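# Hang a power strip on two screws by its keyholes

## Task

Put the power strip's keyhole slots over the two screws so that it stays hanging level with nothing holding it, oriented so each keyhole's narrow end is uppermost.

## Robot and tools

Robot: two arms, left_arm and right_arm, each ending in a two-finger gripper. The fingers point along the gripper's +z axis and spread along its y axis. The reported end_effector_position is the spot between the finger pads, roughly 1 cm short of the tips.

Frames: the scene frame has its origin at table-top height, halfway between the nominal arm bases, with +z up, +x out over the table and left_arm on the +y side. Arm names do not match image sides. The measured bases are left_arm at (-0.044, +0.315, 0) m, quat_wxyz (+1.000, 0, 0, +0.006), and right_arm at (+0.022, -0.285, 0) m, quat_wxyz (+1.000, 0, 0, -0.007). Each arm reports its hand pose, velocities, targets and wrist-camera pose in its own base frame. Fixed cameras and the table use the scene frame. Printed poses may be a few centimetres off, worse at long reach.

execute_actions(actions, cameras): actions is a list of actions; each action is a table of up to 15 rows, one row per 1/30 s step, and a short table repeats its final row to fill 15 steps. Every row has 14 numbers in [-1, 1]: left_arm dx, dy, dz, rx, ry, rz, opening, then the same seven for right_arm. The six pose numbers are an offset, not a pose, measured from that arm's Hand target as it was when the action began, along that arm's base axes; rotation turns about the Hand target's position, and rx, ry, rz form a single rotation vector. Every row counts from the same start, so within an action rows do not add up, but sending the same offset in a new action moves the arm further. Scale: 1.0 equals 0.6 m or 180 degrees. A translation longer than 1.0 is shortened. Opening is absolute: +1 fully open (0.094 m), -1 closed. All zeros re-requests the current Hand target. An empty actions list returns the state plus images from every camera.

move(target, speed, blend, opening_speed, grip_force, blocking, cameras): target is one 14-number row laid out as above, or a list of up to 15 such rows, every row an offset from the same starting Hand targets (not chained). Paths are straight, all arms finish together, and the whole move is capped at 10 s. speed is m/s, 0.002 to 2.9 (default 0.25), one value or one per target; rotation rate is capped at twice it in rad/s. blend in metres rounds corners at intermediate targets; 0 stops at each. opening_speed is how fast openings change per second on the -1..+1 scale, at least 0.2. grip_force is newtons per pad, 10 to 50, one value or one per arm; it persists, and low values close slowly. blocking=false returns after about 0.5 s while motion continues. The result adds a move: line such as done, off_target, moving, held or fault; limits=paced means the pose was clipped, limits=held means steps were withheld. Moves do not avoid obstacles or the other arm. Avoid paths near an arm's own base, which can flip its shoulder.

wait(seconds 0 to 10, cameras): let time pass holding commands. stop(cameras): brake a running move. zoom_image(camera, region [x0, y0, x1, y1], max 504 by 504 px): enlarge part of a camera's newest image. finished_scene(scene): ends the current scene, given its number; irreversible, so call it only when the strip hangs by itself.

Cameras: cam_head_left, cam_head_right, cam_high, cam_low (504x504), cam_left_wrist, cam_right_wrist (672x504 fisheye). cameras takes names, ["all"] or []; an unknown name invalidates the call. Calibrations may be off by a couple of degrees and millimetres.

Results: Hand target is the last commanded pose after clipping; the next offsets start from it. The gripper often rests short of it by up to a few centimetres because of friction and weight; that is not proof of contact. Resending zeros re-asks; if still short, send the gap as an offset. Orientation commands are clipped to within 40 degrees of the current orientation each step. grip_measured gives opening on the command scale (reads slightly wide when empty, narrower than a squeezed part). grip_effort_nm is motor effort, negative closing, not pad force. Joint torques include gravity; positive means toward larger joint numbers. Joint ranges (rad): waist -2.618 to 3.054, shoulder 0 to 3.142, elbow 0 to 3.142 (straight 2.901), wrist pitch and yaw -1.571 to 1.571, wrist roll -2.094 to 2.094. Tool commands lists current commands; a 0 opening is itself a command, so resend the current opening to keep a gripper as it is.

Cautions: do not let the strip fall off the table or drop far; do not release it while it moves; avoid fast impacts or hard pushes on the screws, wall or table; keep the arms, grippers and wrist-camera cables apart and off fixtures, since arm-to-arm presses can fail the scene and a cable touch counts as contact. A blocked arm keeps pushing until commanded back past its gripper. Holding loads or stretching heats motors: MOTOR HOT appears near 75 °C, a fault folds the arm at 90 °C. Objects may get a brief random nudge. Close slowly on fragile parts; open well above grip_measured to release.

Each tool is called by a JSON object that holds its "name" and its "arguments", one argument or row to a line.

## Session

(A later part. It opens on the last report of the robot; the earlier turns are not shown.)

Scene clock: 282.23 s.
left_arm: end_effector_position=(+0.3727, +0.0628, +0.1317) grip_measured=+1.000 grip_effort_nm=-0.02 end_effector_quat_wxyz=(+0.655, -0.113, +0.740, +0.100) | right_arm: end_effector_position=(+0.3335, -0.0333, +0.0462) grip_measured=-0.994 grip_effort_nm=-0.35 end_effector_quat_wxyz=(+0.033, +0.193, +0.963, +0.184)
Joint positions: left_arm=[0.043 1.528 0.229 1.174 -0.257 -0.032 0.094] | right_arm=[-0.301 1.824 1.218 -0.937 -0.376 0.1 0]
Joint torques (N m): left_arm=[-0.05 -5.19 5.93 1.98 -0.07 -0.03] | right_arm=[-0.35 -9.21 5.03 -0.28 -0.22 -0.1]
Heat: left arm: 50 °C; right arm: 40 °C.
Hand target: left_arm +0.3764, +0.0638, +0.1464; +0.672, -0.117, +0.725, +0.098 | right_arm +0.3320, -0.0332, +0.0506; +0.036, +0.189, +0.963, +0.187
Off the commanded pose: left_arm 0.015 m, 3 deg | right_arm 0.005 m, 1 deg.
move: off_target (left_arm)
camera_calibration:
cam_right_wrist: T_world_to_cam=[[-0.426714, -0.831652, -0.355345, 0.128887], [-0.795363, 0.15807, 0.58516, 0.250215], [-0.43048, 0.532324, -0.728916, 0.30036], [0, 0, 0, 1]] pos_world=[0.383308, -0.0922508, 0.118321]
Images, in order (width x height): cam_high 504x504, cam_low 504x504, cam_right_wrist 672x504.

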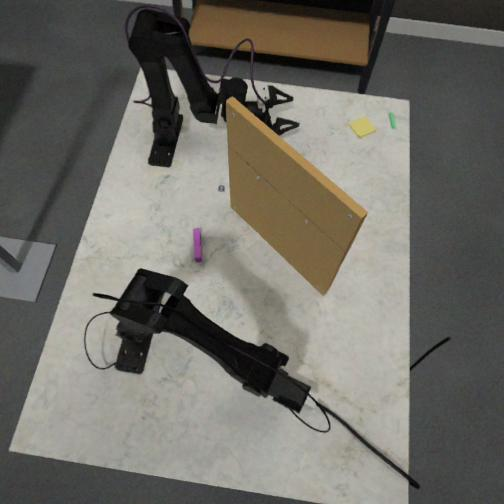

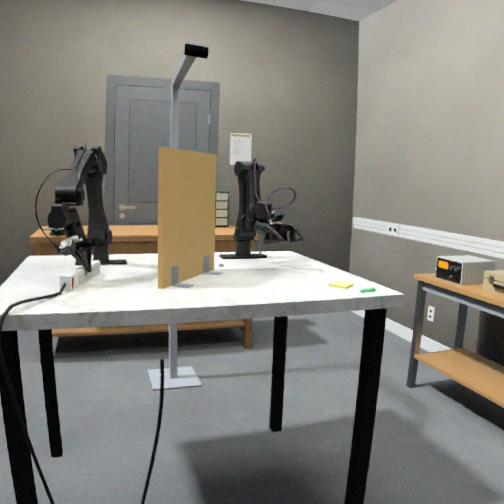

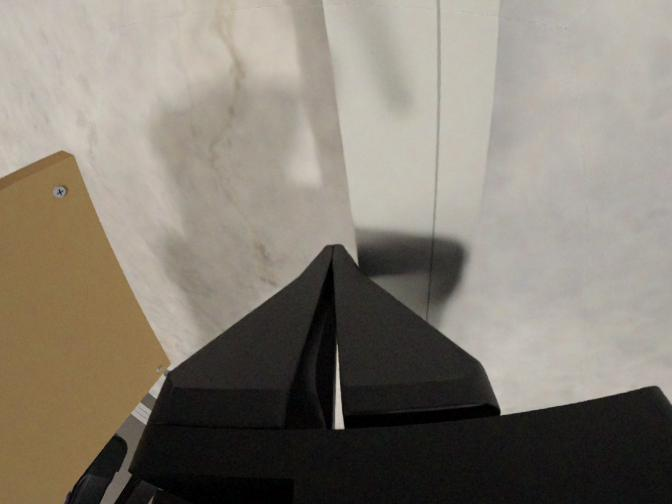

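{"name": "execute_actions", "arguments": {
  "actions": []
}}

Scene clock: 313.37 s.
left_arm: end_effector_position=(+0.3727, +0.0628, +0.1317) grip_measured=+1.000 grip_effort_nm=-0.02 end_effector_quat_wxyz=(+0.655, -0.113, +0.740, +0.100) | right_arm: end_effector_position=(+0.3335, -0.0333, +0.0462) grip_measured=-0.994 grip_effort_nm=-0.35 end_effector_quat_wxyz=(+0.033, +0.193, +0.963, +0.184)
Joint positions: left_arm=[0.043 1.528 0.229 1.174 -0.257 -0.032 0.094] | right_arm=[-0.301 1.824 1.218 -0.937 -0.376 0.1 0]
Joint velocities: within noise
Joint torques (N m): left_arm=[-0.06 -5.22 5.97 1.97 -0.05 -0.03] | right_arm=[-0.4 -9.24 5.01 -0.27 -0.22 -0.08]
Heat: left arm: 51 °C; right arm: 39 °C.
Hand target: left_arm +0.3764, +0.0638, +0.1464; +0.672, -0.117, +0.725, +0.098 | right_arm +0.3320, -0.0332, +0.0506; +0.036, +0.189, +0.963, +0.187
Tool commands: left_gripper/opening=+1.0 right_gripper/opening=-1.0
Off the commanded pose: left_arm 0.015 m, 3 deg | right_arm 0.005 m, 1 deg.
camera_calibration:
cam_left_wrist: T_world_to_cam=[[0.274362, -0.957726, -0.0865251, -0.031903], [-0.697222, -0.13615, -0.703808, 0.366652], [0.662274, 0.253425, -0.705102, -0.0674789], [0, 0, 0, 1]] pos_world=[0.309081, 0.0364661, 0.207713]
cam_right_wrist: T_world_to_cam=[[-0.426714, -0.831652, -0.355345, 0.128887], [-0.795363, 0.15807, 0.58516, 0.250215], [-0.43048, 0.532324, -0.728916, 0.30036], [0, 0, 0, 1]] pos_world=[0.383308, -0.0922508, 0.118321]

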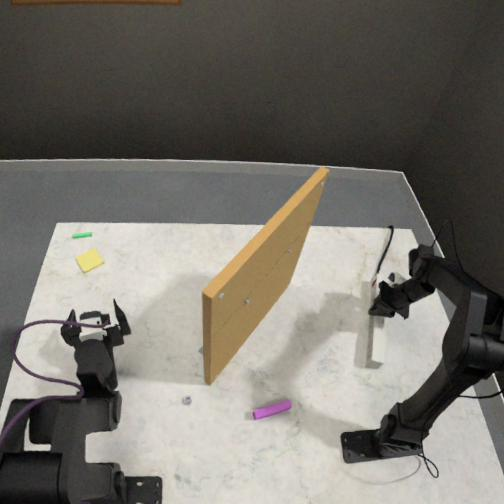

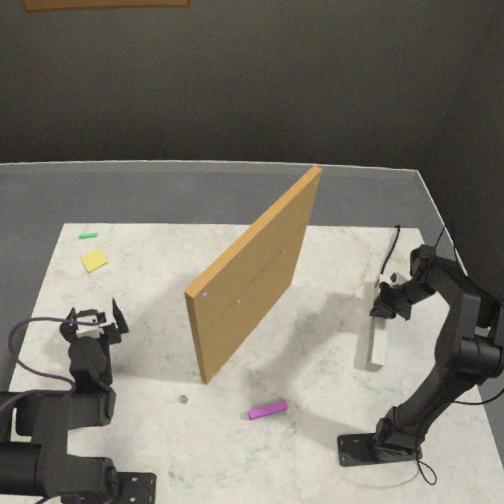

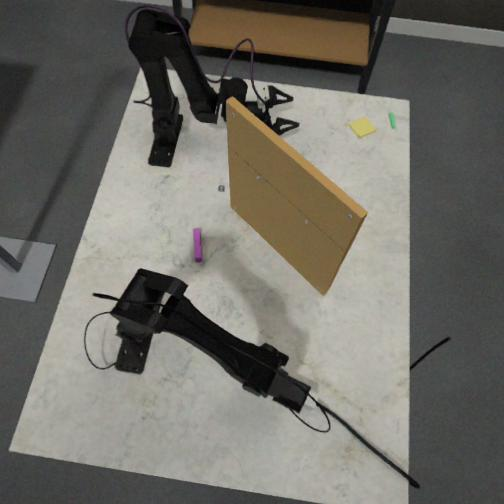

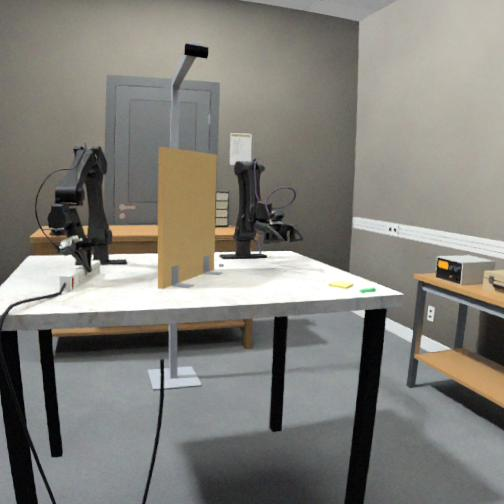

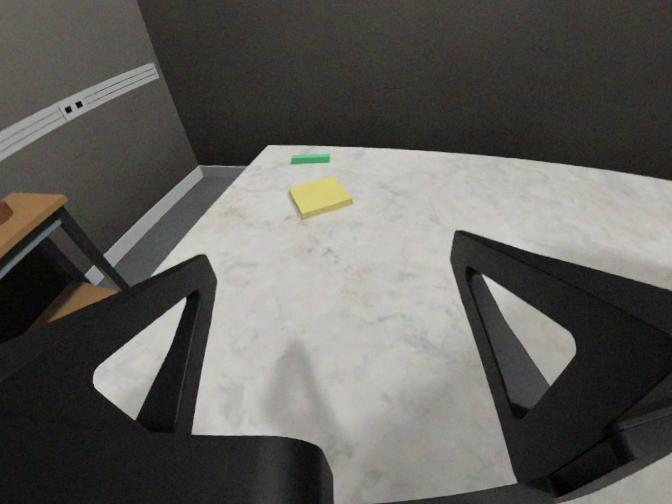

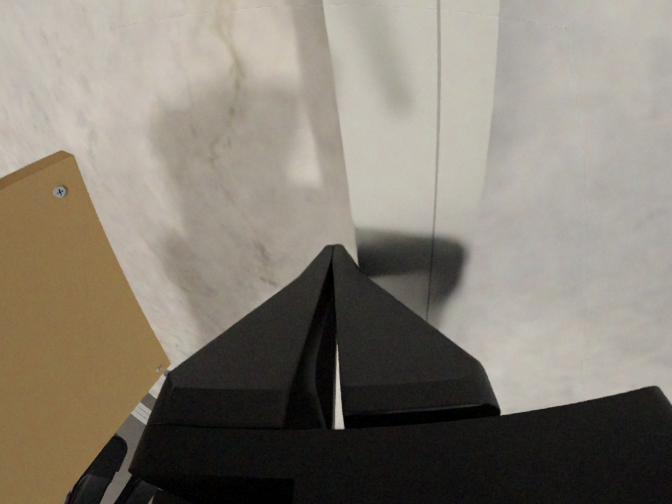

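{"name": "move", "arguments": {
  "target": [0,0,0,0,0,0,1,-0.033,-0.10,0.0,0,0,0,-1],
  "speed": 0.08,
  "cameras": ["cam_head_right","cam_right_wrist","cam_low"]
}}

Scene clock: 324.93 s.
left_arm: end_effector_position=(+0.3727, +0.0628, +0.1317) grip_measured=+1.000 grip_effort_nm=-0.02 end_effector_quat_wxyz=(+0.655, -0.113, +0.740, +0.100) | right_arm: end_effector_position=(+0.3050, -0.0878, +0.0465) grip_measured=-0.994 grip_effort_nm=-0.35 end_effector_quat_wxyz=(+0.028, +0.194, +0.962, +0.189)
Joint positions: left_arm=[0.043 1.528 0.229 1.174 -0.257 -0.032 0.094] | right_arm=[-0.496 1.835 1.231 -1.027 -0.381 -0.11 0]
Joint torques (N m): left_arm=[-0.02 -5.19 6.01 1.99 -0.06 -0.04] | right_arm=[-0.32 -6.78 7.47 -0.4 -0.19 -0.09]
Heat: left arm: 51 °C; right arm: 39 °C.
Hand target: left_arm +0.3764, +0.0638, +0.1464; +0.672, -0.117, +0.725, +0.098 | right_arm +0.3122, -0.0932, +0.0506; +0.036, +0.189, +0.963, +0.187
Off the commanded pose: left_arm 0.015 m, 3 deg | right_arm 0.010 m, 1 deg.
move: off_target (left_arm)
camera_calibration:
cam_right_wrist: T_world_to_cam=[[-0.42903, -0.827695, -0.361736, 0.0728352], [-0.791171, 0.151091, 0.592638, 0.23373], [-0.435869, 0.540455, -0.719671, 0.319262], [0, 0, 0, 1]] pos_world=[0.355325, -0.147576, 0.117594]
Images, in order (width x height): cam_head_right 504x504, cam_low 504x504, cam_right_wrist 672x504.

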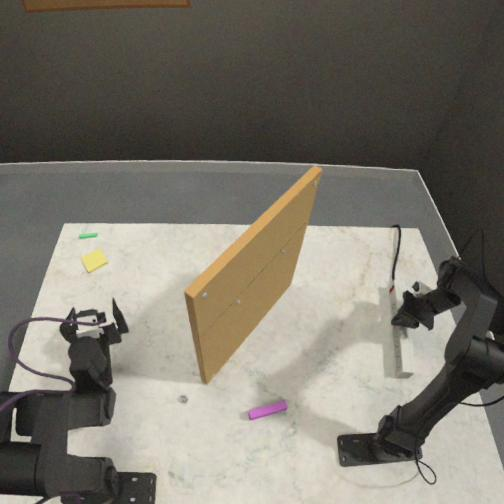

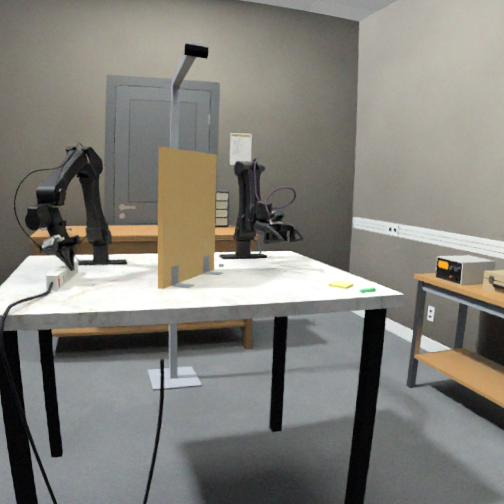

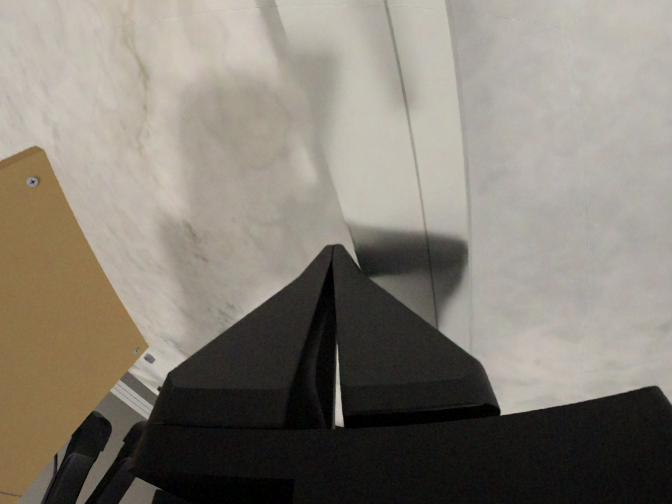

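{"name": "move", "arguments": {
  "target": [
    [0,0,0,0,0,0,1,0.0,0.04,0.1,0,0,0,-1],
    [0,0,0,0,0,0,1,-0.062,-0.025,0.149,-0.117,0.0345,0.0613,0.6]
  ],
  "cameras": ["cam_head_right","cam_high","cam_right_wrist"]
}}

Scene clock: 366.27 s.
left_arm: end_effector_position=(+0.3727, +0.0628, +0.1317) grip_measured=+1.000 grip_effort_nm=-0.02 end_effector_quat_wxyz=(+0.655, -0.113, +0.740, +0.100) | right_arm: end_effector_position=(+0.2687, -0.1057, +0.1219) grip_measured=+0.598 grip_effort_nm=0.07 end_effector_quat_wxyz=(-0.029, +0.099, +0.995, +0.011)
Joint positions: left_arm=[0.043 1.528 0.229 1.174 -0.257 -0.032 0.094] | right_arm=[-0.381 1.694 1.419 -1.358 -0.005 -0.184 0.075]
Joint velocities: left_arm=[-0.002 0.002 -0.012 -0.022 -0.154 -0.037 0] | right_arm=[within noise]
Joint torques (N m): left_arm=[-0.08 -5.23 6.01 1.96 -0.06 -0.03] | right_arm=[0.44 -10.25 7.71 -0.4 0.02 -0.06]
Heat: left arm: 51 °C; right arm: 40 °C.
Hand target: left_arm +0.3764, +0.0638, +0.1464; +0.672, -0.117, +0.725, +0.098 | right_arm +0.2750, -0.1082, +0.1400; +0.000, +0.096, +0.995, +0.001
Off the commanded pose: left_arm 0.015 m, 3 deg | right_arm 0.019 m, 4 deg.
move: off_target (left_arm, right_arm); target 2's new opening was sent with right_arm's hand 0.019 m and 4 deg from that target
camera_calibration:
cam_right_wrist: T_world_to_cam=[[-0.265478, -0.964117, 0.000346337, -0.032722], [-0.736945, 0.203156, 0.644701, 0.147533], [-0.621638, 0.170899, -0.764435, 0.383718], [0, 0, 0, 1]] pos_world=[0.33857, -0.127097, 0.198224]
Images, in order (width x height): cam_head_right 504x504, cam_high 504x504, cam_right_wrist 672x504.

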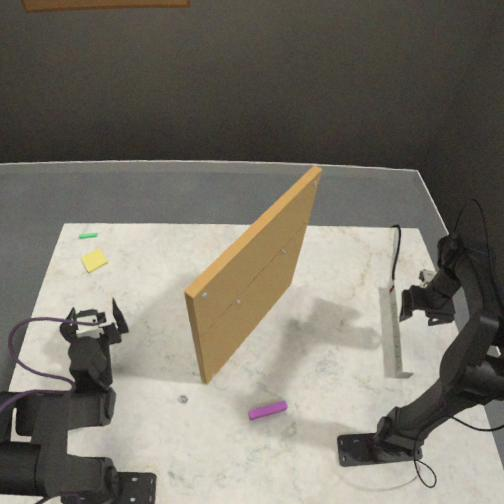

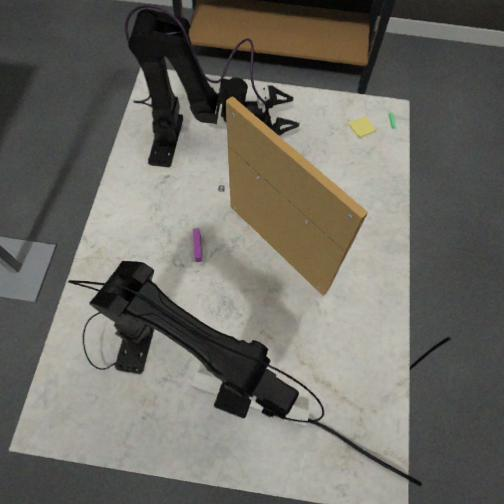

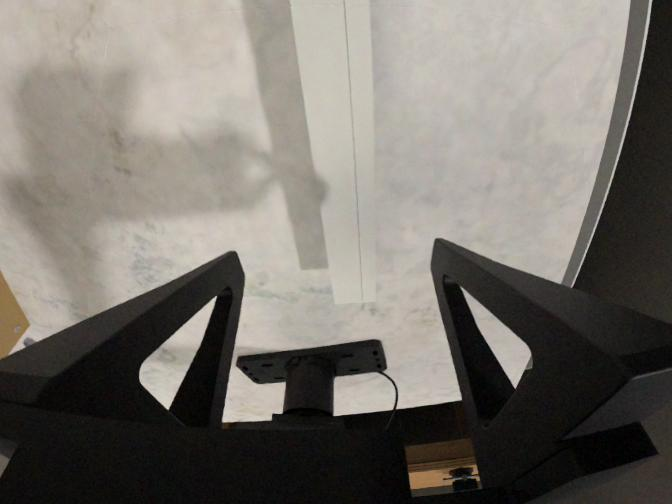

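{"name": "move", "arguments": {
  "target": [
    [0,0,0,0,0,0,1,0.052,-0.023,-0.03,0,0,0,0.6],
    [0,0,0,0,0,0,1,0.052,-0.023,-0.155,0,0,0,0.6]
  ],
  "cameras": ["cam_low","cam_right_wrist"]
}}

{"name": "zoom_image", "arguments": {
  "camera": "cam_low",
  "region": [10, 200, 130, 320]
}}

Scene clock: 380.77 s.
left_arm: end_effector_position=(+0.3727, +0.0628, +0.1317) grip_measured=+1.000 grip_effort_nm=-0.02 end_effector_quat_wxyz=(+0.655, -0.113, +0.740, +0.100) | right_arm: end_effector_position=(+0.3026, -0.1193, +0.0487) grip_measured=+0.598 grip_effort_nm=0.08 end_effector_quat_wxyz=(-0.006, +0.099, +0.995, +0.004)
Joint positions: left_arm=[0.043 1.528 0.229 1.174 -0.257 -0.032 0.094] | right_arm=[-0.381 1.832 1.292 -1.046 -0.005 -0.184 0.075]
Joint torques (N m): left_arm=[-0.06 -5.2 5.98 1.97 -0.04 -0.02] | right_arm=[0.08 -7.68 4.98 -0.06 0.04 -0.05]
Heat: left arm: 51 °C; right arm: 41 °C.
Hand target: left_arm +0.3764, +0.0638, +0.1464; +0.672, -0.117, +0.725, +0.098 | right_arm +0.3062, -0.1220, +0.0470; +0.000, +0.096, +0.995, +0.001
Off the commanded pose: left_arm 0.015 m, 3 deg | right_arm 0.005 m, 1 deg.
move: off_target (left_arm)
camera_calibration:
cam_right_wrist: T_world_to_cam=[[-0.265632, -0.964058, 0.00561629, -0.0370033], [-0.764594, 0.214214, 0.607872, 0.234056], [-0.587227, 0.157176, -0.794015, 0.340617], [0, 0, 0, 1]] pos_world=[0.369148, -0.139348, 0.128387]
Images, in order (width x height): cam_low 504x504, cam_right_wrist 672x504.

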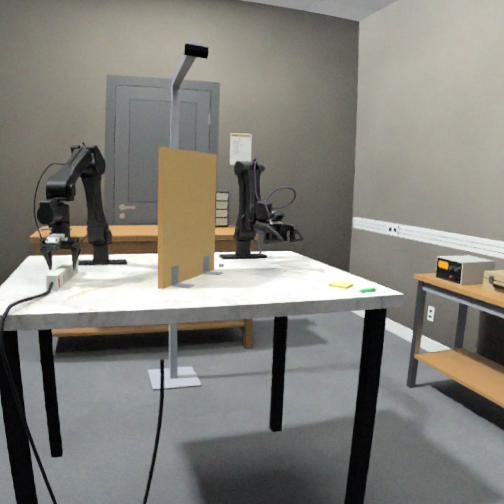

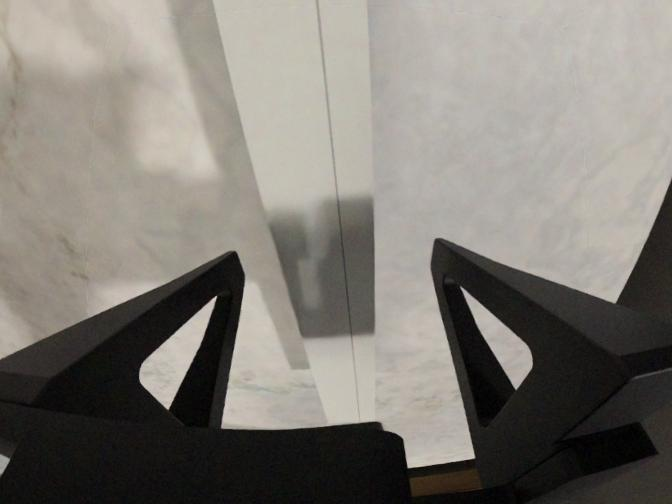

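Scaled by 4.200 from the camera's 504x504 image, which has a finer 720x720 frame.

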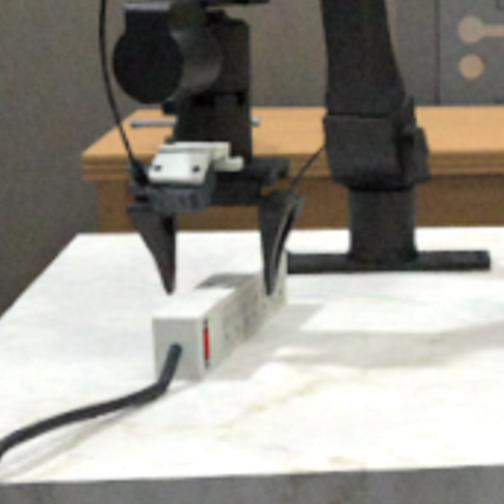

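{"name": "move", "arguments": {
  "target": [
    [0,0,0,0,0,0,1,0,0,-0.025,0,0,0,0.6],
    [0,0,0,0,0,0,1,0,0,-0.025,0,0,0,-0.42]
  ],
  "opening_speed": 0.5,
  "speed": 0.15
}}

Scene clock: 391.73 s.
left_arm: end_effector_position=(+0.3727, +0.0628, +0.1317) grip_measured=+1.000 grip_effort_nm=-0.02 end_effector_quat_wxyz=(+0.655, -0.113, +0.740, +0.100) | right_arm: end_effector_position=(+0.3051, -0.1191, +0.0373) grip_measured=-0.319 grip_effort_nm=-1.05 end_effector_quat_wxyz=(+0.001, +0.094, +0.996, +0.006)
Joint positions: left_arm=[0.043 1.528 0.229 1.174 -0.257 -0.032 0.094] | right_arm=[-0.381 1.842 1.258 -0.989 -0.011 -0.193 0.032]
Joint torques (N m): left_arm=[-0.06 -5.18 5.96 1.97 -0.05 -0.03] | right_arm=[0.18 -7.23 4.68 -0.05 0.03 -0.02]
Heat: left arm: 51 °C; right arm: 40 °C.
Hand target: left_arm +0.3764, +0.0638, +0.1464; +0.672, -0.117, +0.725, +0.098 | right_arm +0.3062, -0.1220, +0.0320; +0.000, +0.096, +0.995, +0.001
Off the commanded pose: left_arm 0.015 m, 3 deg | right_arm 0.006 m, 1 deg.
move: off_target (left_arm)

{"name": "move", "arguments": {
  "target": [
    [0,0,0,0,0,0,1,0,0.02,0.17,0,0,0,-0.42],
    [0,0,0,0,0,0,1,-0.07,0.15,0.2,0.329,-0.157,-0.143,-0.42]
  ],
  "blend": [0.04,0],
  "cameras": ["all"]
}}

Scene clock: 420.30 s.
left_arm: end_effector_position=(+0.3727, +0.0628, +0.1317) grip_measured=+1.000 grip_effort_nm=-0.02 end_effector_quat_wxyz=(+0.655, -0.113, +0.740, +0.100) | right_arm: end_effector_position=(+0.2613, -0.0349, +0.1327) grip_measured=-0.319 grip_effort_nm=-1.05 end_effector_quat_wxyz=(+0.154, +0.294, +0.810, +0.484)
Joint positions: left_arm=[0.043 1.528 0.229 1.174 -0.257 -0.032 0.094] | right_arm=[-0.774 1.536 0.915 -1.161 -1.052 -0.201 0.032]
Joint torques (N m): left_arm=[-0.03 -5.2 6 1.96 -0.06 -0.01] | right_arm=[-0.66 -8.77 4.49 -0.54 -1.06 -0.02]
Heat: left arm: 52 °C; right arm: 40 °C.
Hand target: left_arm +0.3764, +0.0638, +0.1464; +0.672, -0.117, +0.725, +0.098 | right_arm +0.2642, -0.0320, +0.1520; +0.184, +0.288, +0.792, +0.505
Off the commanded pose: left_arm 0.015 m, 3 deg | right_arm 0.020 m, 5 deg.
move: off_target (left_arm, right_arm)
camera_calibration:
cam_left_wrist: T_world_to_cam=[[0.274362, -0.957726, -0.0865251, -0.031903], [-0.697222, -0.13615, -0.703808, 0.366652], [0.662274, 0.253425, -0.705102, -0.0674789], [0, 0, 0, 1]] pos_world=[0.309081, 0.0364661, 0.207713]
cam_right_wrist: T_world_to_cam=[[-0.388526, -0.321764, -0.863433, 0.202726], [-0.921055, 0.10861, 0.37398, 0.201575], [-0.0265559, 0.94057, -0.33856, 0.190104], [0, 0, 0, 1]] pos_world=[0.269475, -0.135469, 0.164017]

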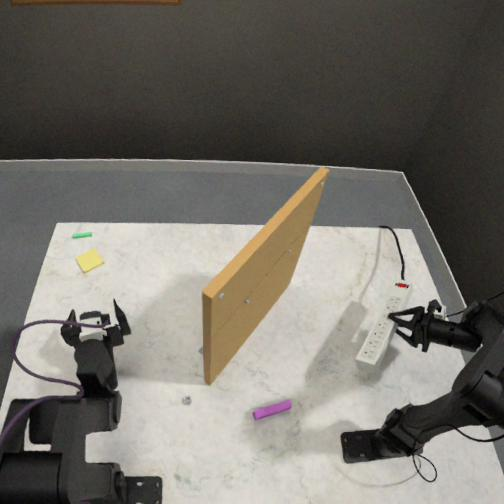

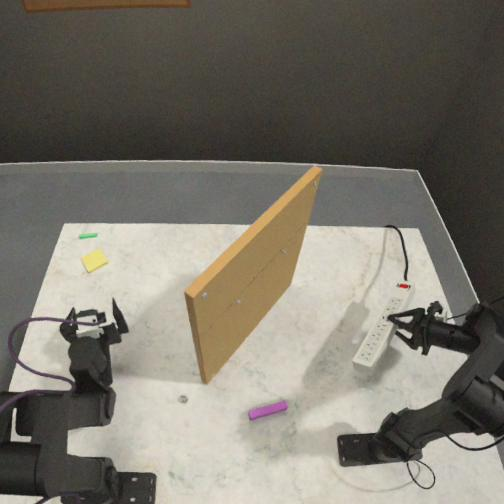

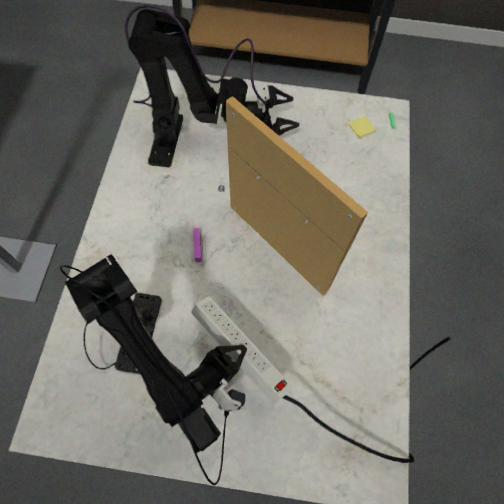

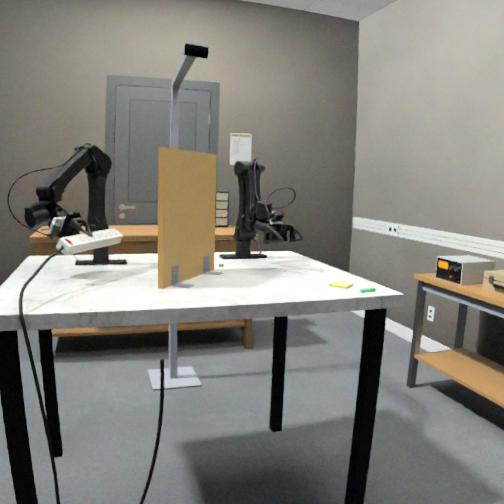

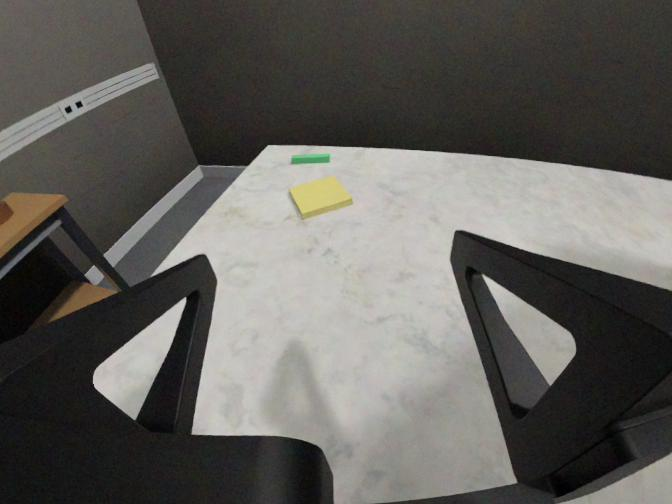

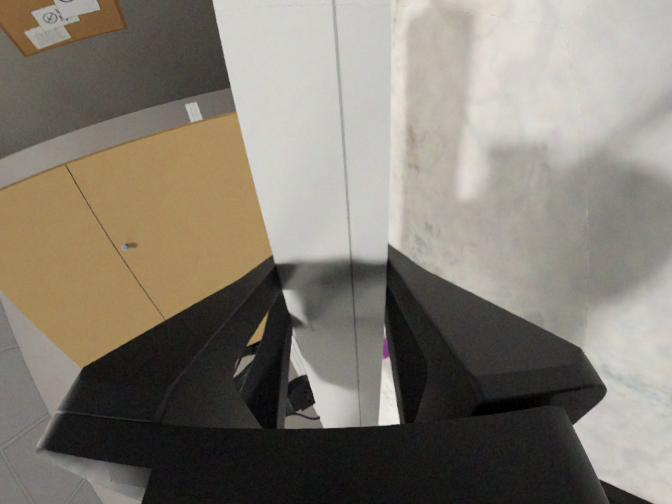

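{"name": "move", "arguments": {
  "target": [0,0,0,0,0,0,1,0,0,-0.163,0,0,0,-0.42],
  "speed": 0.12,
  "cameras": ["cam_low","cam_right_wrist"]
}}

{"name": "zoom_image", "arguments": {
  "camera": "cam_low",
  "region": [20, 200, 140, 320]
}}

Scene clock: 434.00 s.
left_arm: end_effector_position=(+0.3727, +0.0628, +0.1317) grip_measured=+1.000 grip_effort_nm=-0.01 end_effector_quat_wxyz=(+0.655, -0.113, +0.740, +0.100) | right_arm: end_effector_position=(+0.2606, -0.0336, +0.0439) grip_measured=-0.319 grip_effort_nm=-1.05 end_effector_quat_wxyz=(+0.173, +0.278, +0.815, +0.478)
Joint positions: left_arm=[0.043 1.528 0.229 1.174 -0.257 -0.032 0.094] | right_arm=[-0.774 1.724 0.694 -0.716 -1.057 -0.219 0.032]
Joint torques (N m): left_arm=[-0.01 -5.18 5.94 1.96 -0.03 -0.03] | right_arm=[-0.68 -5.35 3.41 -0.42 -1.02 0.11]
Heat: left arm: 52 °C; right arm: 40 °C.
Hand target: left_arm +0.3764, +0.0638, +0.1464; +0.672, -0.117, +0.725, +0.098 | right_arm +0.2642, -0.0320, +0.0542; +0.184, +0.288, +0.792, +0.505
Off the commanded pose: left_arm 0.015 m, 3 deg | right_arm 0.011 m, 4 deg.
move: off_target (left_arm, right_arm)
camera_calibration:
cam_right_wrist: T_world_to_cam=[[-0.350299, -0.351875, -0.868029, 0.115408], [-0.936434, 0.112254, 0.3324, 0.239921], [-0.0195229, 0.929292, -0.36883, 0.157906], [0, 0, 0, 1]] pos_world=[0.26818, -0.133064, 0.0786681]
Images, in order (width x height): cam_low 504x504, cam_right_wrist 672x504.

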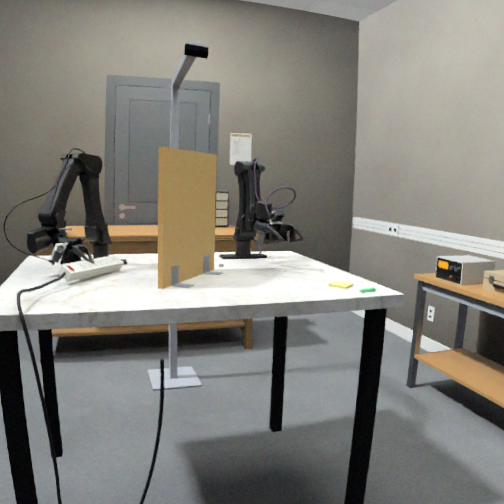

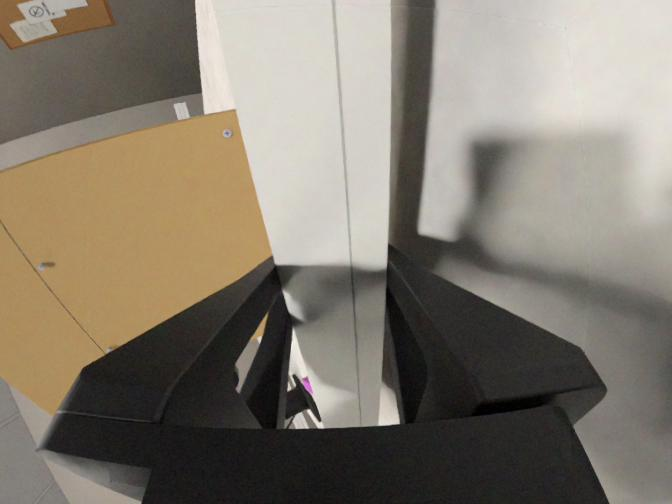

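Scaled by 4.200 from the camera's 504x504 image, which has a finer 720x720 frame.

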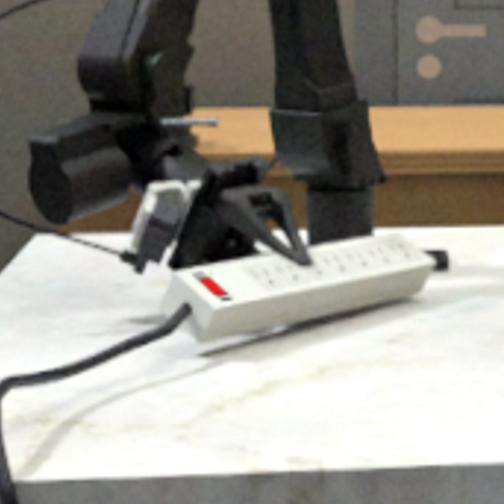

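{"name": "move", "arguments": {
  "target": [
    [0,0,0,0,0,0,1,0,0,-0.03,0,0.0,0,-0.42],
    [0,0,0,0,0,0,1,0,0,-0.03,0,0.0,0,-0.1]
  ],
  "speed": 0.06,
  "opening_speed": 0.3,
  "cameras": ["cam_low"]
}}

{"name": "zoom_image", "arguments": {
  "camera": "cam_low",
  "region": [20, 200, 140, 320]
}}

Scene clock: 443.60 s.
left_arm: end_effector_position=(+0.3727, +0.0628, +0.1317) grip_measured=+1.000 grip_effort_nm=-0.02 end_effector_quat_wxyz=(+0.655, -0.113, +0.740, +0.100) | right_arm: end_effector_position=(+0.2627, -0.0326, +0.0335) grip_measured=-0.102 grip_effort_nm=0.07 end_effector_quat_wxyz=(+0.176, +0.287, +0.802, +0.493)
Joint positions: left_arm=[0.043 1.528 0.229 1.174 -0.257 -0.032 0.094] | right_arm=[-0.779 1.78 0.669 -0.639 -1.094 -0.201 0.042]
Joint torques (N m): left_arm=[-0.1 -5.16 5.94 1.97 -0.07 -0.02] | right_arm=[-0.61 -4.83 3.11 -0.35 -0.71 0.02]
Heat: left arm: 52 °C; right arm: 40 °C.
Hand target: left_arm +0.3764, +0.0638, +0.1464; +0.672, -0.117, +0.725, +0.098 | right_arm +0.2642, -0.0320, +0.0362; +0.184, +0.288, +0.792, +0.505
Off the commanded pose: left_arm 0.015 m, 3 deg | right_arm 0.003 m, 2 deg.
move: off_target (left_arm)
Images, in order (width x height): cam_low 504x504.

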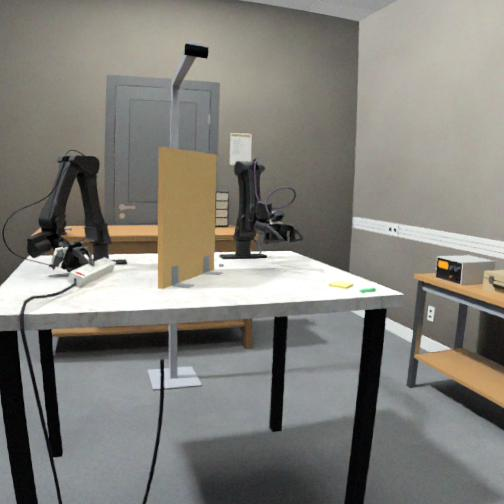

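Scaled by 4.200 from the camera's 504x504 image, which has a finer 720x720 frame.

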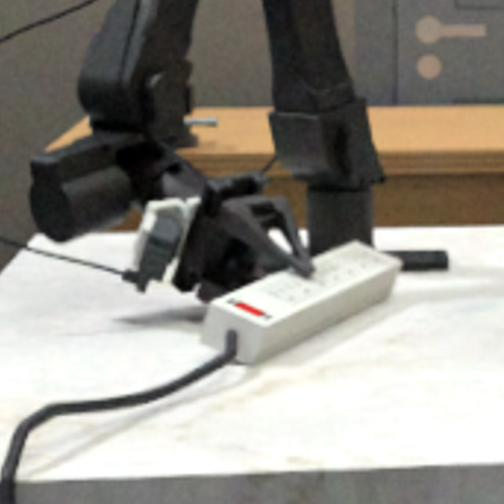

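{"name": "move", "arguments": {
  "target": [
    [0,0,0,0,0,0,1,-0.09,-0.113,0.083,0,0,0,-0.1],
    [0,0,0,0,0,0,1,-0.09,-0.113,0.25,0,0,0,0.6],
    [0,0,0,0,0,0,1,-0.01,0.02,0.25,-0.281,0.228,0.0095,0.6]
  ],
  "blend": [0.01,0.05,0],
  "speed": [0.1,0.3,0.3],
  "cameras": ["cam_low","cam_right_wrist","cam_high"]
}}

Scene clock: 464.77 s.
left_arm: end_effector_position=(+0.3727, +0.0628, +0.1317) grip_measured=+1.000 grip_effort_nm=-0.02 end_effector_quat_wxyz=(+0.655, -0.113, +0.740, +0.100) | right_arm: end_effector_position=(+0.2529, -0.0185, +0.1792) grip_measured=+0.598 grip_effort_nm=0.07 end_effector_quat_wxyz=(-0.011, +0.324, +0.946, +0.004)
Joint positions: left_arm=[0.043 1.528 0.229 1.174 -0.257 -0.032 0.094] | right_arm=[-0.087 1.536 1.484 -1.538 -0.014 0.572 0.075]
Joint torques (N m): left_arm=[-0.08 -5.22 5.91 1.97 -0.05 -0.02] | right_arm=[0.14 -4.71 7.86 -0.33 0.06 0.08]
Heat: left arm: 52 °C; right arm: 39 °C.
Hand target: left_arm +0.3764, +0.0638, +0.1464; +0.672, -0.117, +0.725, +0.098 | right_arm +0.2582, -0.0200, +0.1862; +0.000, +0.326, +0.945, +0.000
Off the commanded pose: left_arm 0.015 m, 3 deg | right_arm 0.009 m, 1 deg.
move: off_target (left_arm); blend cut to 0 m at target 2; target 2's new opening was sent with right_arm's hand 0.009 m and 10 deg from that target
camera_calibration:
cam_right_wrist: T_world_to_cam=[[-0.667208, -0.744772, 0.0121859, 0.150673], [-0.581969, 0.531432, 0.615542, 0.0534928], [-0.464914, 0.403603, -0.78801, 0.371626], [0, 0, 0, 1]] pos_world=[0.304436, -0.0661999, 0.258082]
Images, in order (width x height): cam_high 504x504, cam_low 504x504, cam_right_wrist 672x504.

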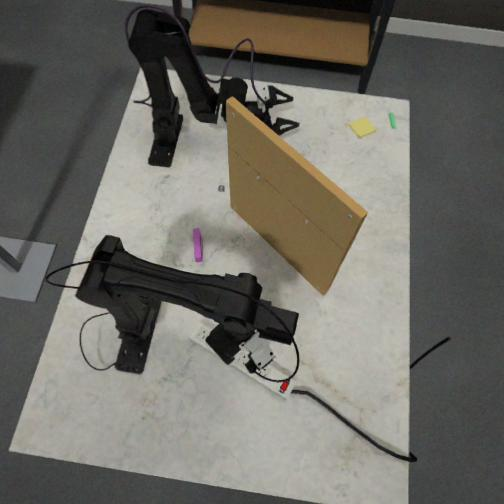

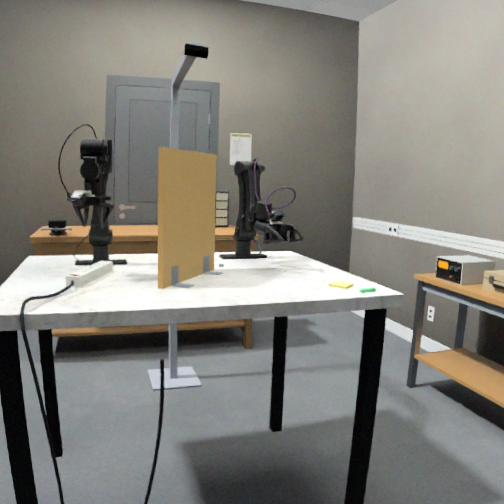

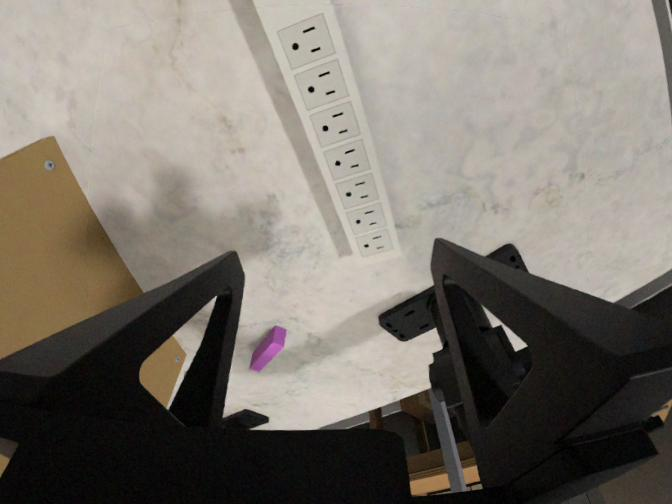

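{"name": "move", "arguments": {
  "target": [0,0,0,0,0,0,1,0.025,-0.027,-0.16,0,0,0.089,0.6],
  "cameras": ["cam_right_wrist"]
}}

Scene clock: 480.00 s.
left_arm: end_effector_position=(+0.3727, +0.0628, +0.1317) grip_measured=+1.000 grip_effort_nm=-0.02 end_effector_quat_wxyz=(+0.655, -0.113, +0.740, +0.100) | right_arm: end_effector_position=(+0.2709, -0.0338, +0.0930) grip_measured=+0.598 grip_effort_nm=0.07 end_effector_quat_wxyz=(-0.004, +0.191, +0.982, +0.004)
Joint positions: left_arm=[0.043 1.528 0.229 1.174 -0.257 -0.032 0.094] | right_arm=[-0.133 1.594 1.198 -1.184 -0.008 0.252 0.075]
Joint torques (N m): left_arm=[-0.09 -5.23 5.96 1.97 -0.05 -0.03] | right_arm=[-0.61 -5.74 4.85 -0.1 0.01 -0.04]
Heat: left arm: 52 °C; right arm: 39 °C.
Hand target: left_arm +0.3764, +0.0638, +0.1464; +0.672, -0.117, +0.725, +0.098 | right_arm +0.2732, -0.0362, +0.0902; +0.000, +0.191, +0.982, +0.000
Off the commanded pose: left_arm 0.015 m, 3 deg | right_arm 0.004 m, 1 deg.
move: off_target (left_arm)
camera_calibration:
cam_right_wrist: T_world_to_cam=[[-0.440311, -0.897817, 0.00718416, 0.0861963], [-0.712889, 0.35446, 0.605101, 0.155576], [-0.545817, 0.261311, -0.796116, 0.33607], [0, 0, 0, 1]] pos_world=[0.332294, -0.065576, 0.172792]
Images, in order (width x height): cam_right_wrist 672x504.

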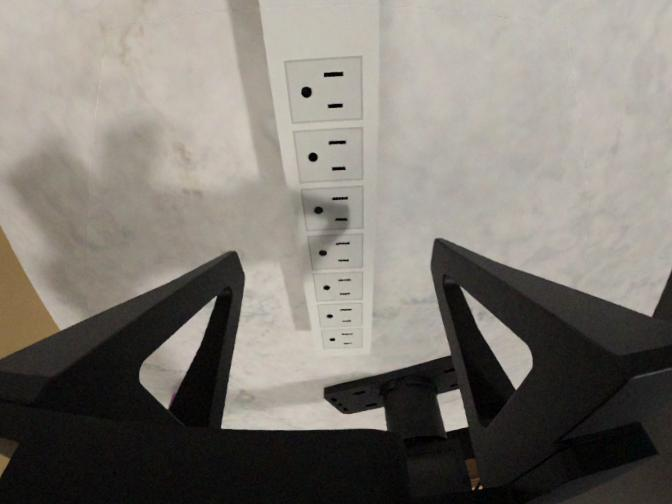

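{"name": "move", "arguments": {
  "target": [
    [0,0,0,0,0,0,1,0,0,-0.115,0,0,0,0.6],
    [0,0,0,0,0,0,1,0,0,-0.115,0,0,0,-0.15]
  ],
  "opening_speed": 0.5,
  "speed": 0.15,
  "cameras": ["cam_right_wrist"]
}}

Scene clock: 495.90 s.
left_arm: end_effector_position=(+0.3727, +0.0628, +0.1317) grip_measured=+1.000 grip_effort_nm=-0.02 end_effector_quat_wxyz=(+0.655, -0.113, +0.740, +0.100) | right_arm: end_effector_position=(+0.2709, -0.0329, +0.0238) grip_measured=-0.049 grip_effort_nm=-1.05 end_effector_quat_wxyz=(-0.004, +0.193, +0.981, +0.004)
Joint positions: left_arm=[0.043 1.528 0.229 1.174 -0.257 -0.032 0.094] | right_arm=[-0.13 1.672 0.994 -0.901 -0.008 0.258 0.045]
Joint torques (N m): left_arm=[-0.09 -5.16 6.04 1.97 -0.06 -0.02] | right_arm=[-0.62 -5.64 4.57 -0.08 0.03 -0.05]
Heat: left arm: 52 °C; right arm: 38 °C.
Hand target: left_arm +0.3764, +0.0638, +0.1464; +0.672, -0.117, +0.725, +0.098 | right_arm +0.2732, -0.0362, +0.0212; +0.000, +0.191, +0.982, +0.000
Off the commanded pose: left_arm 0.015 m, 3 deg | right_arm 0.005 m, 1 deg.
move: off_target (left_arm)
camera_calibration:
cam_right_wrist: T_world_to_cam=[[-0.443087, -0.896449, 0.00720991, 0.0881923], [-0.711772, 0.356674, 0.605115, 0.196874], [-0.545026, 0.262987, -0.796106, 0.280691], [0, 0, 0, 1]] pos_world=[0.33219, -0.0649778, 0.103692]
Images, in order (width x height): cam_right_wrist 672x504.

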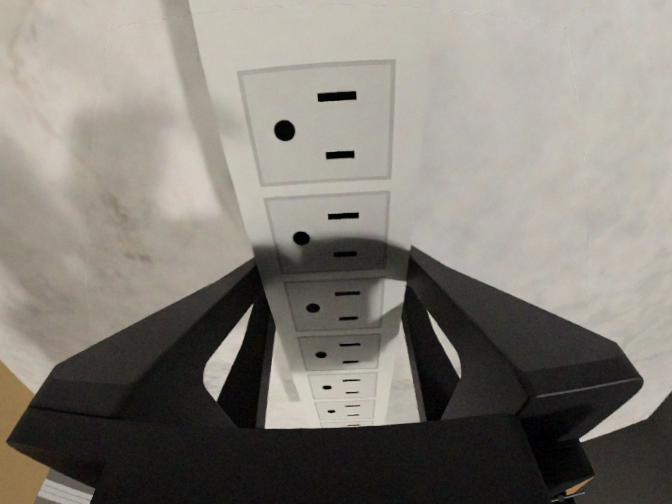

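{"name": "move", "arguments": {
  "target": [
    [-0.265,-0.1,0.28,0,0,-0.09,1,-0.02,0,0.35,0,0,0,-0.15],
    [-0.335,-0.514,0.307,0.023,-0.068,-0.211,1,-0.09,0.06,0.5,0,0,0,-0.15],
    [-0.335,-0.514,0.307,0.023,-0.068,-0.211,1,-0.09,0.06,0.5,-0.322,-0.592,0.669,-0.15]
  ],
  "blend": [0.04,0.03,0],
  "speed": [0.3,0.3,0.5],
  "cameras": ["all"]
}}

Scene clock: 526.40 s.
left_arm: end_effector_position=(+0.1721, -0.2495, +0.3247) grip_measured=+1.000 grip_effort_nm=-0.02 end_effector_quat_wxyz=(+0.738, +0.161, +0.647, -0.104) | right_arm: end_effector_position=(+0.2306, -0.0237, +0.2986) grip_measured=-0.049 grip_effort_nm=-1.05 end_effector_quat_wxyz=(+0.592, -0.612, +0.401, -0.338)
Joint positions: left_arm=[-1.544 0.951 0.522 0.7 -1.145 0.351 0.094] | right_arm=[-0.99 0.724 0.711 -0.568 -1.441 -2.088 0.045]
Joint torques (N m): left_arm=[0.62 -1.46 6.71 1.82 0.01 0.04] | right_arm=[1.06 0.12 7.27 0.78 -1.51 -0.02]
Heat: left arm: 52 °C; right arm: 38 °C.
Hand target: left_arm +0.1754, -0.2446, +0.3306; +0.743, +0.139, +0.645, -0.113 | right_arm +0.2192, -0.0002, +0.3212; +0.675, -0.674, +0.212, -0.213
Off the commanded pose: left_arm 0.008 m, 3 deg | right_arm 0.034 m, 29 deg.
joint sent to its limit (right arm) — joint 5 (wrist yaw), lower limit; joint 6 (wrist roll), lower limit. The joint targets are off in position and orientation.
move: off_target (left_arm, right_arm); limits=paced
camera_calibration:
cam_left_wrist: T_world_to_cam=[[-0.359542, -0.913132, -0.192142, -0.104771], [-0.428844, 0.344574, -0.835081, 0.436419], [0.828747, -0.217848, -0.515481, 0.0727036], [0, 0, 0, 1]] pos_world=[0.0892333, -0.23021, 0.381791]
cam_right_wrist: T_world_to_cam=[[0.112598, -0.0912523, 0.989442, -0.325762], [-0.17667, -0.981747, -0.0704377, 0.0452624], [0.977809, -0.166873, -0.126664, -0.0861678], [0, 0, 0, 1]] pos_world=[0.128932, 0.00033058, 0.314597]

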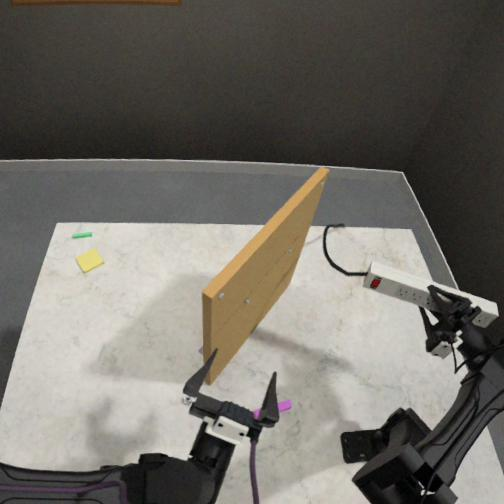

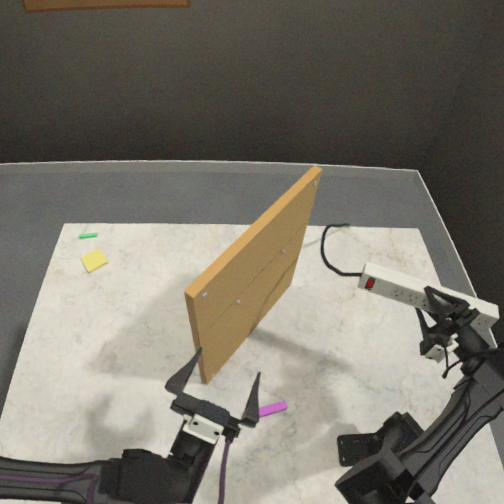

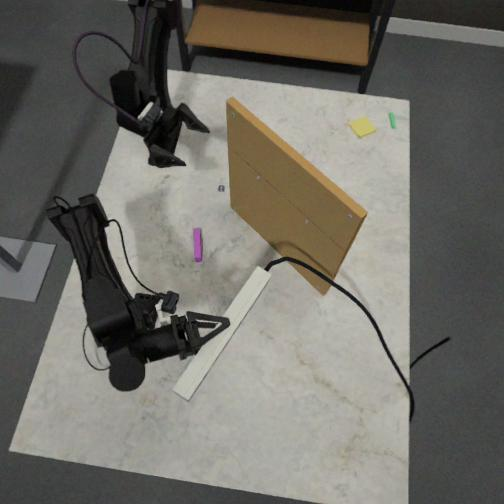

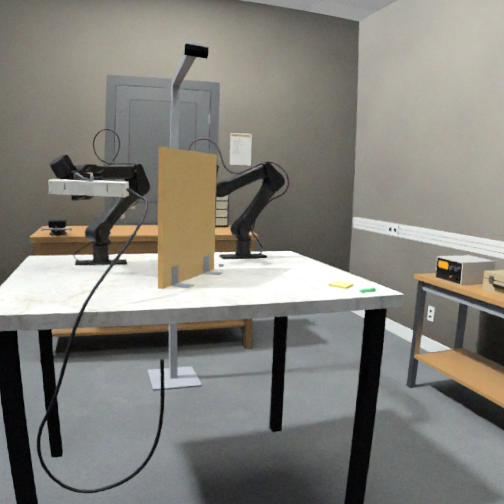

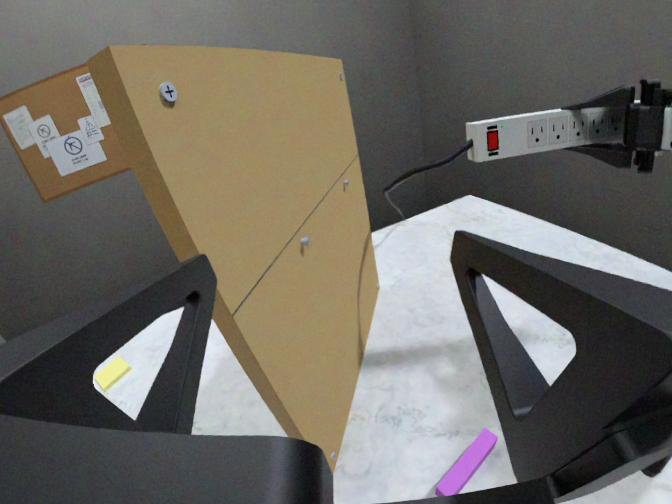

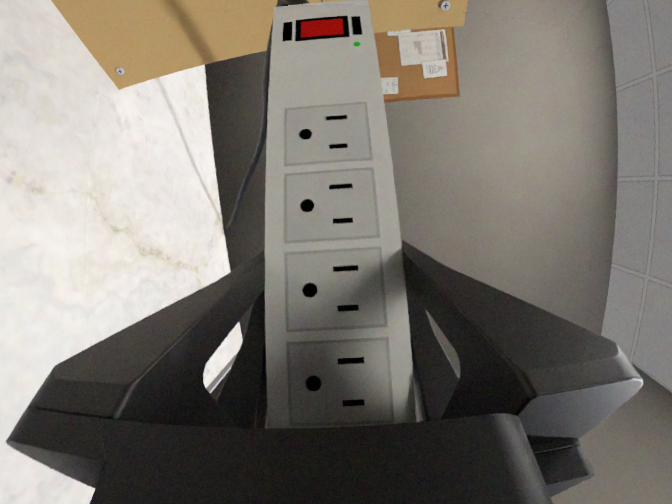

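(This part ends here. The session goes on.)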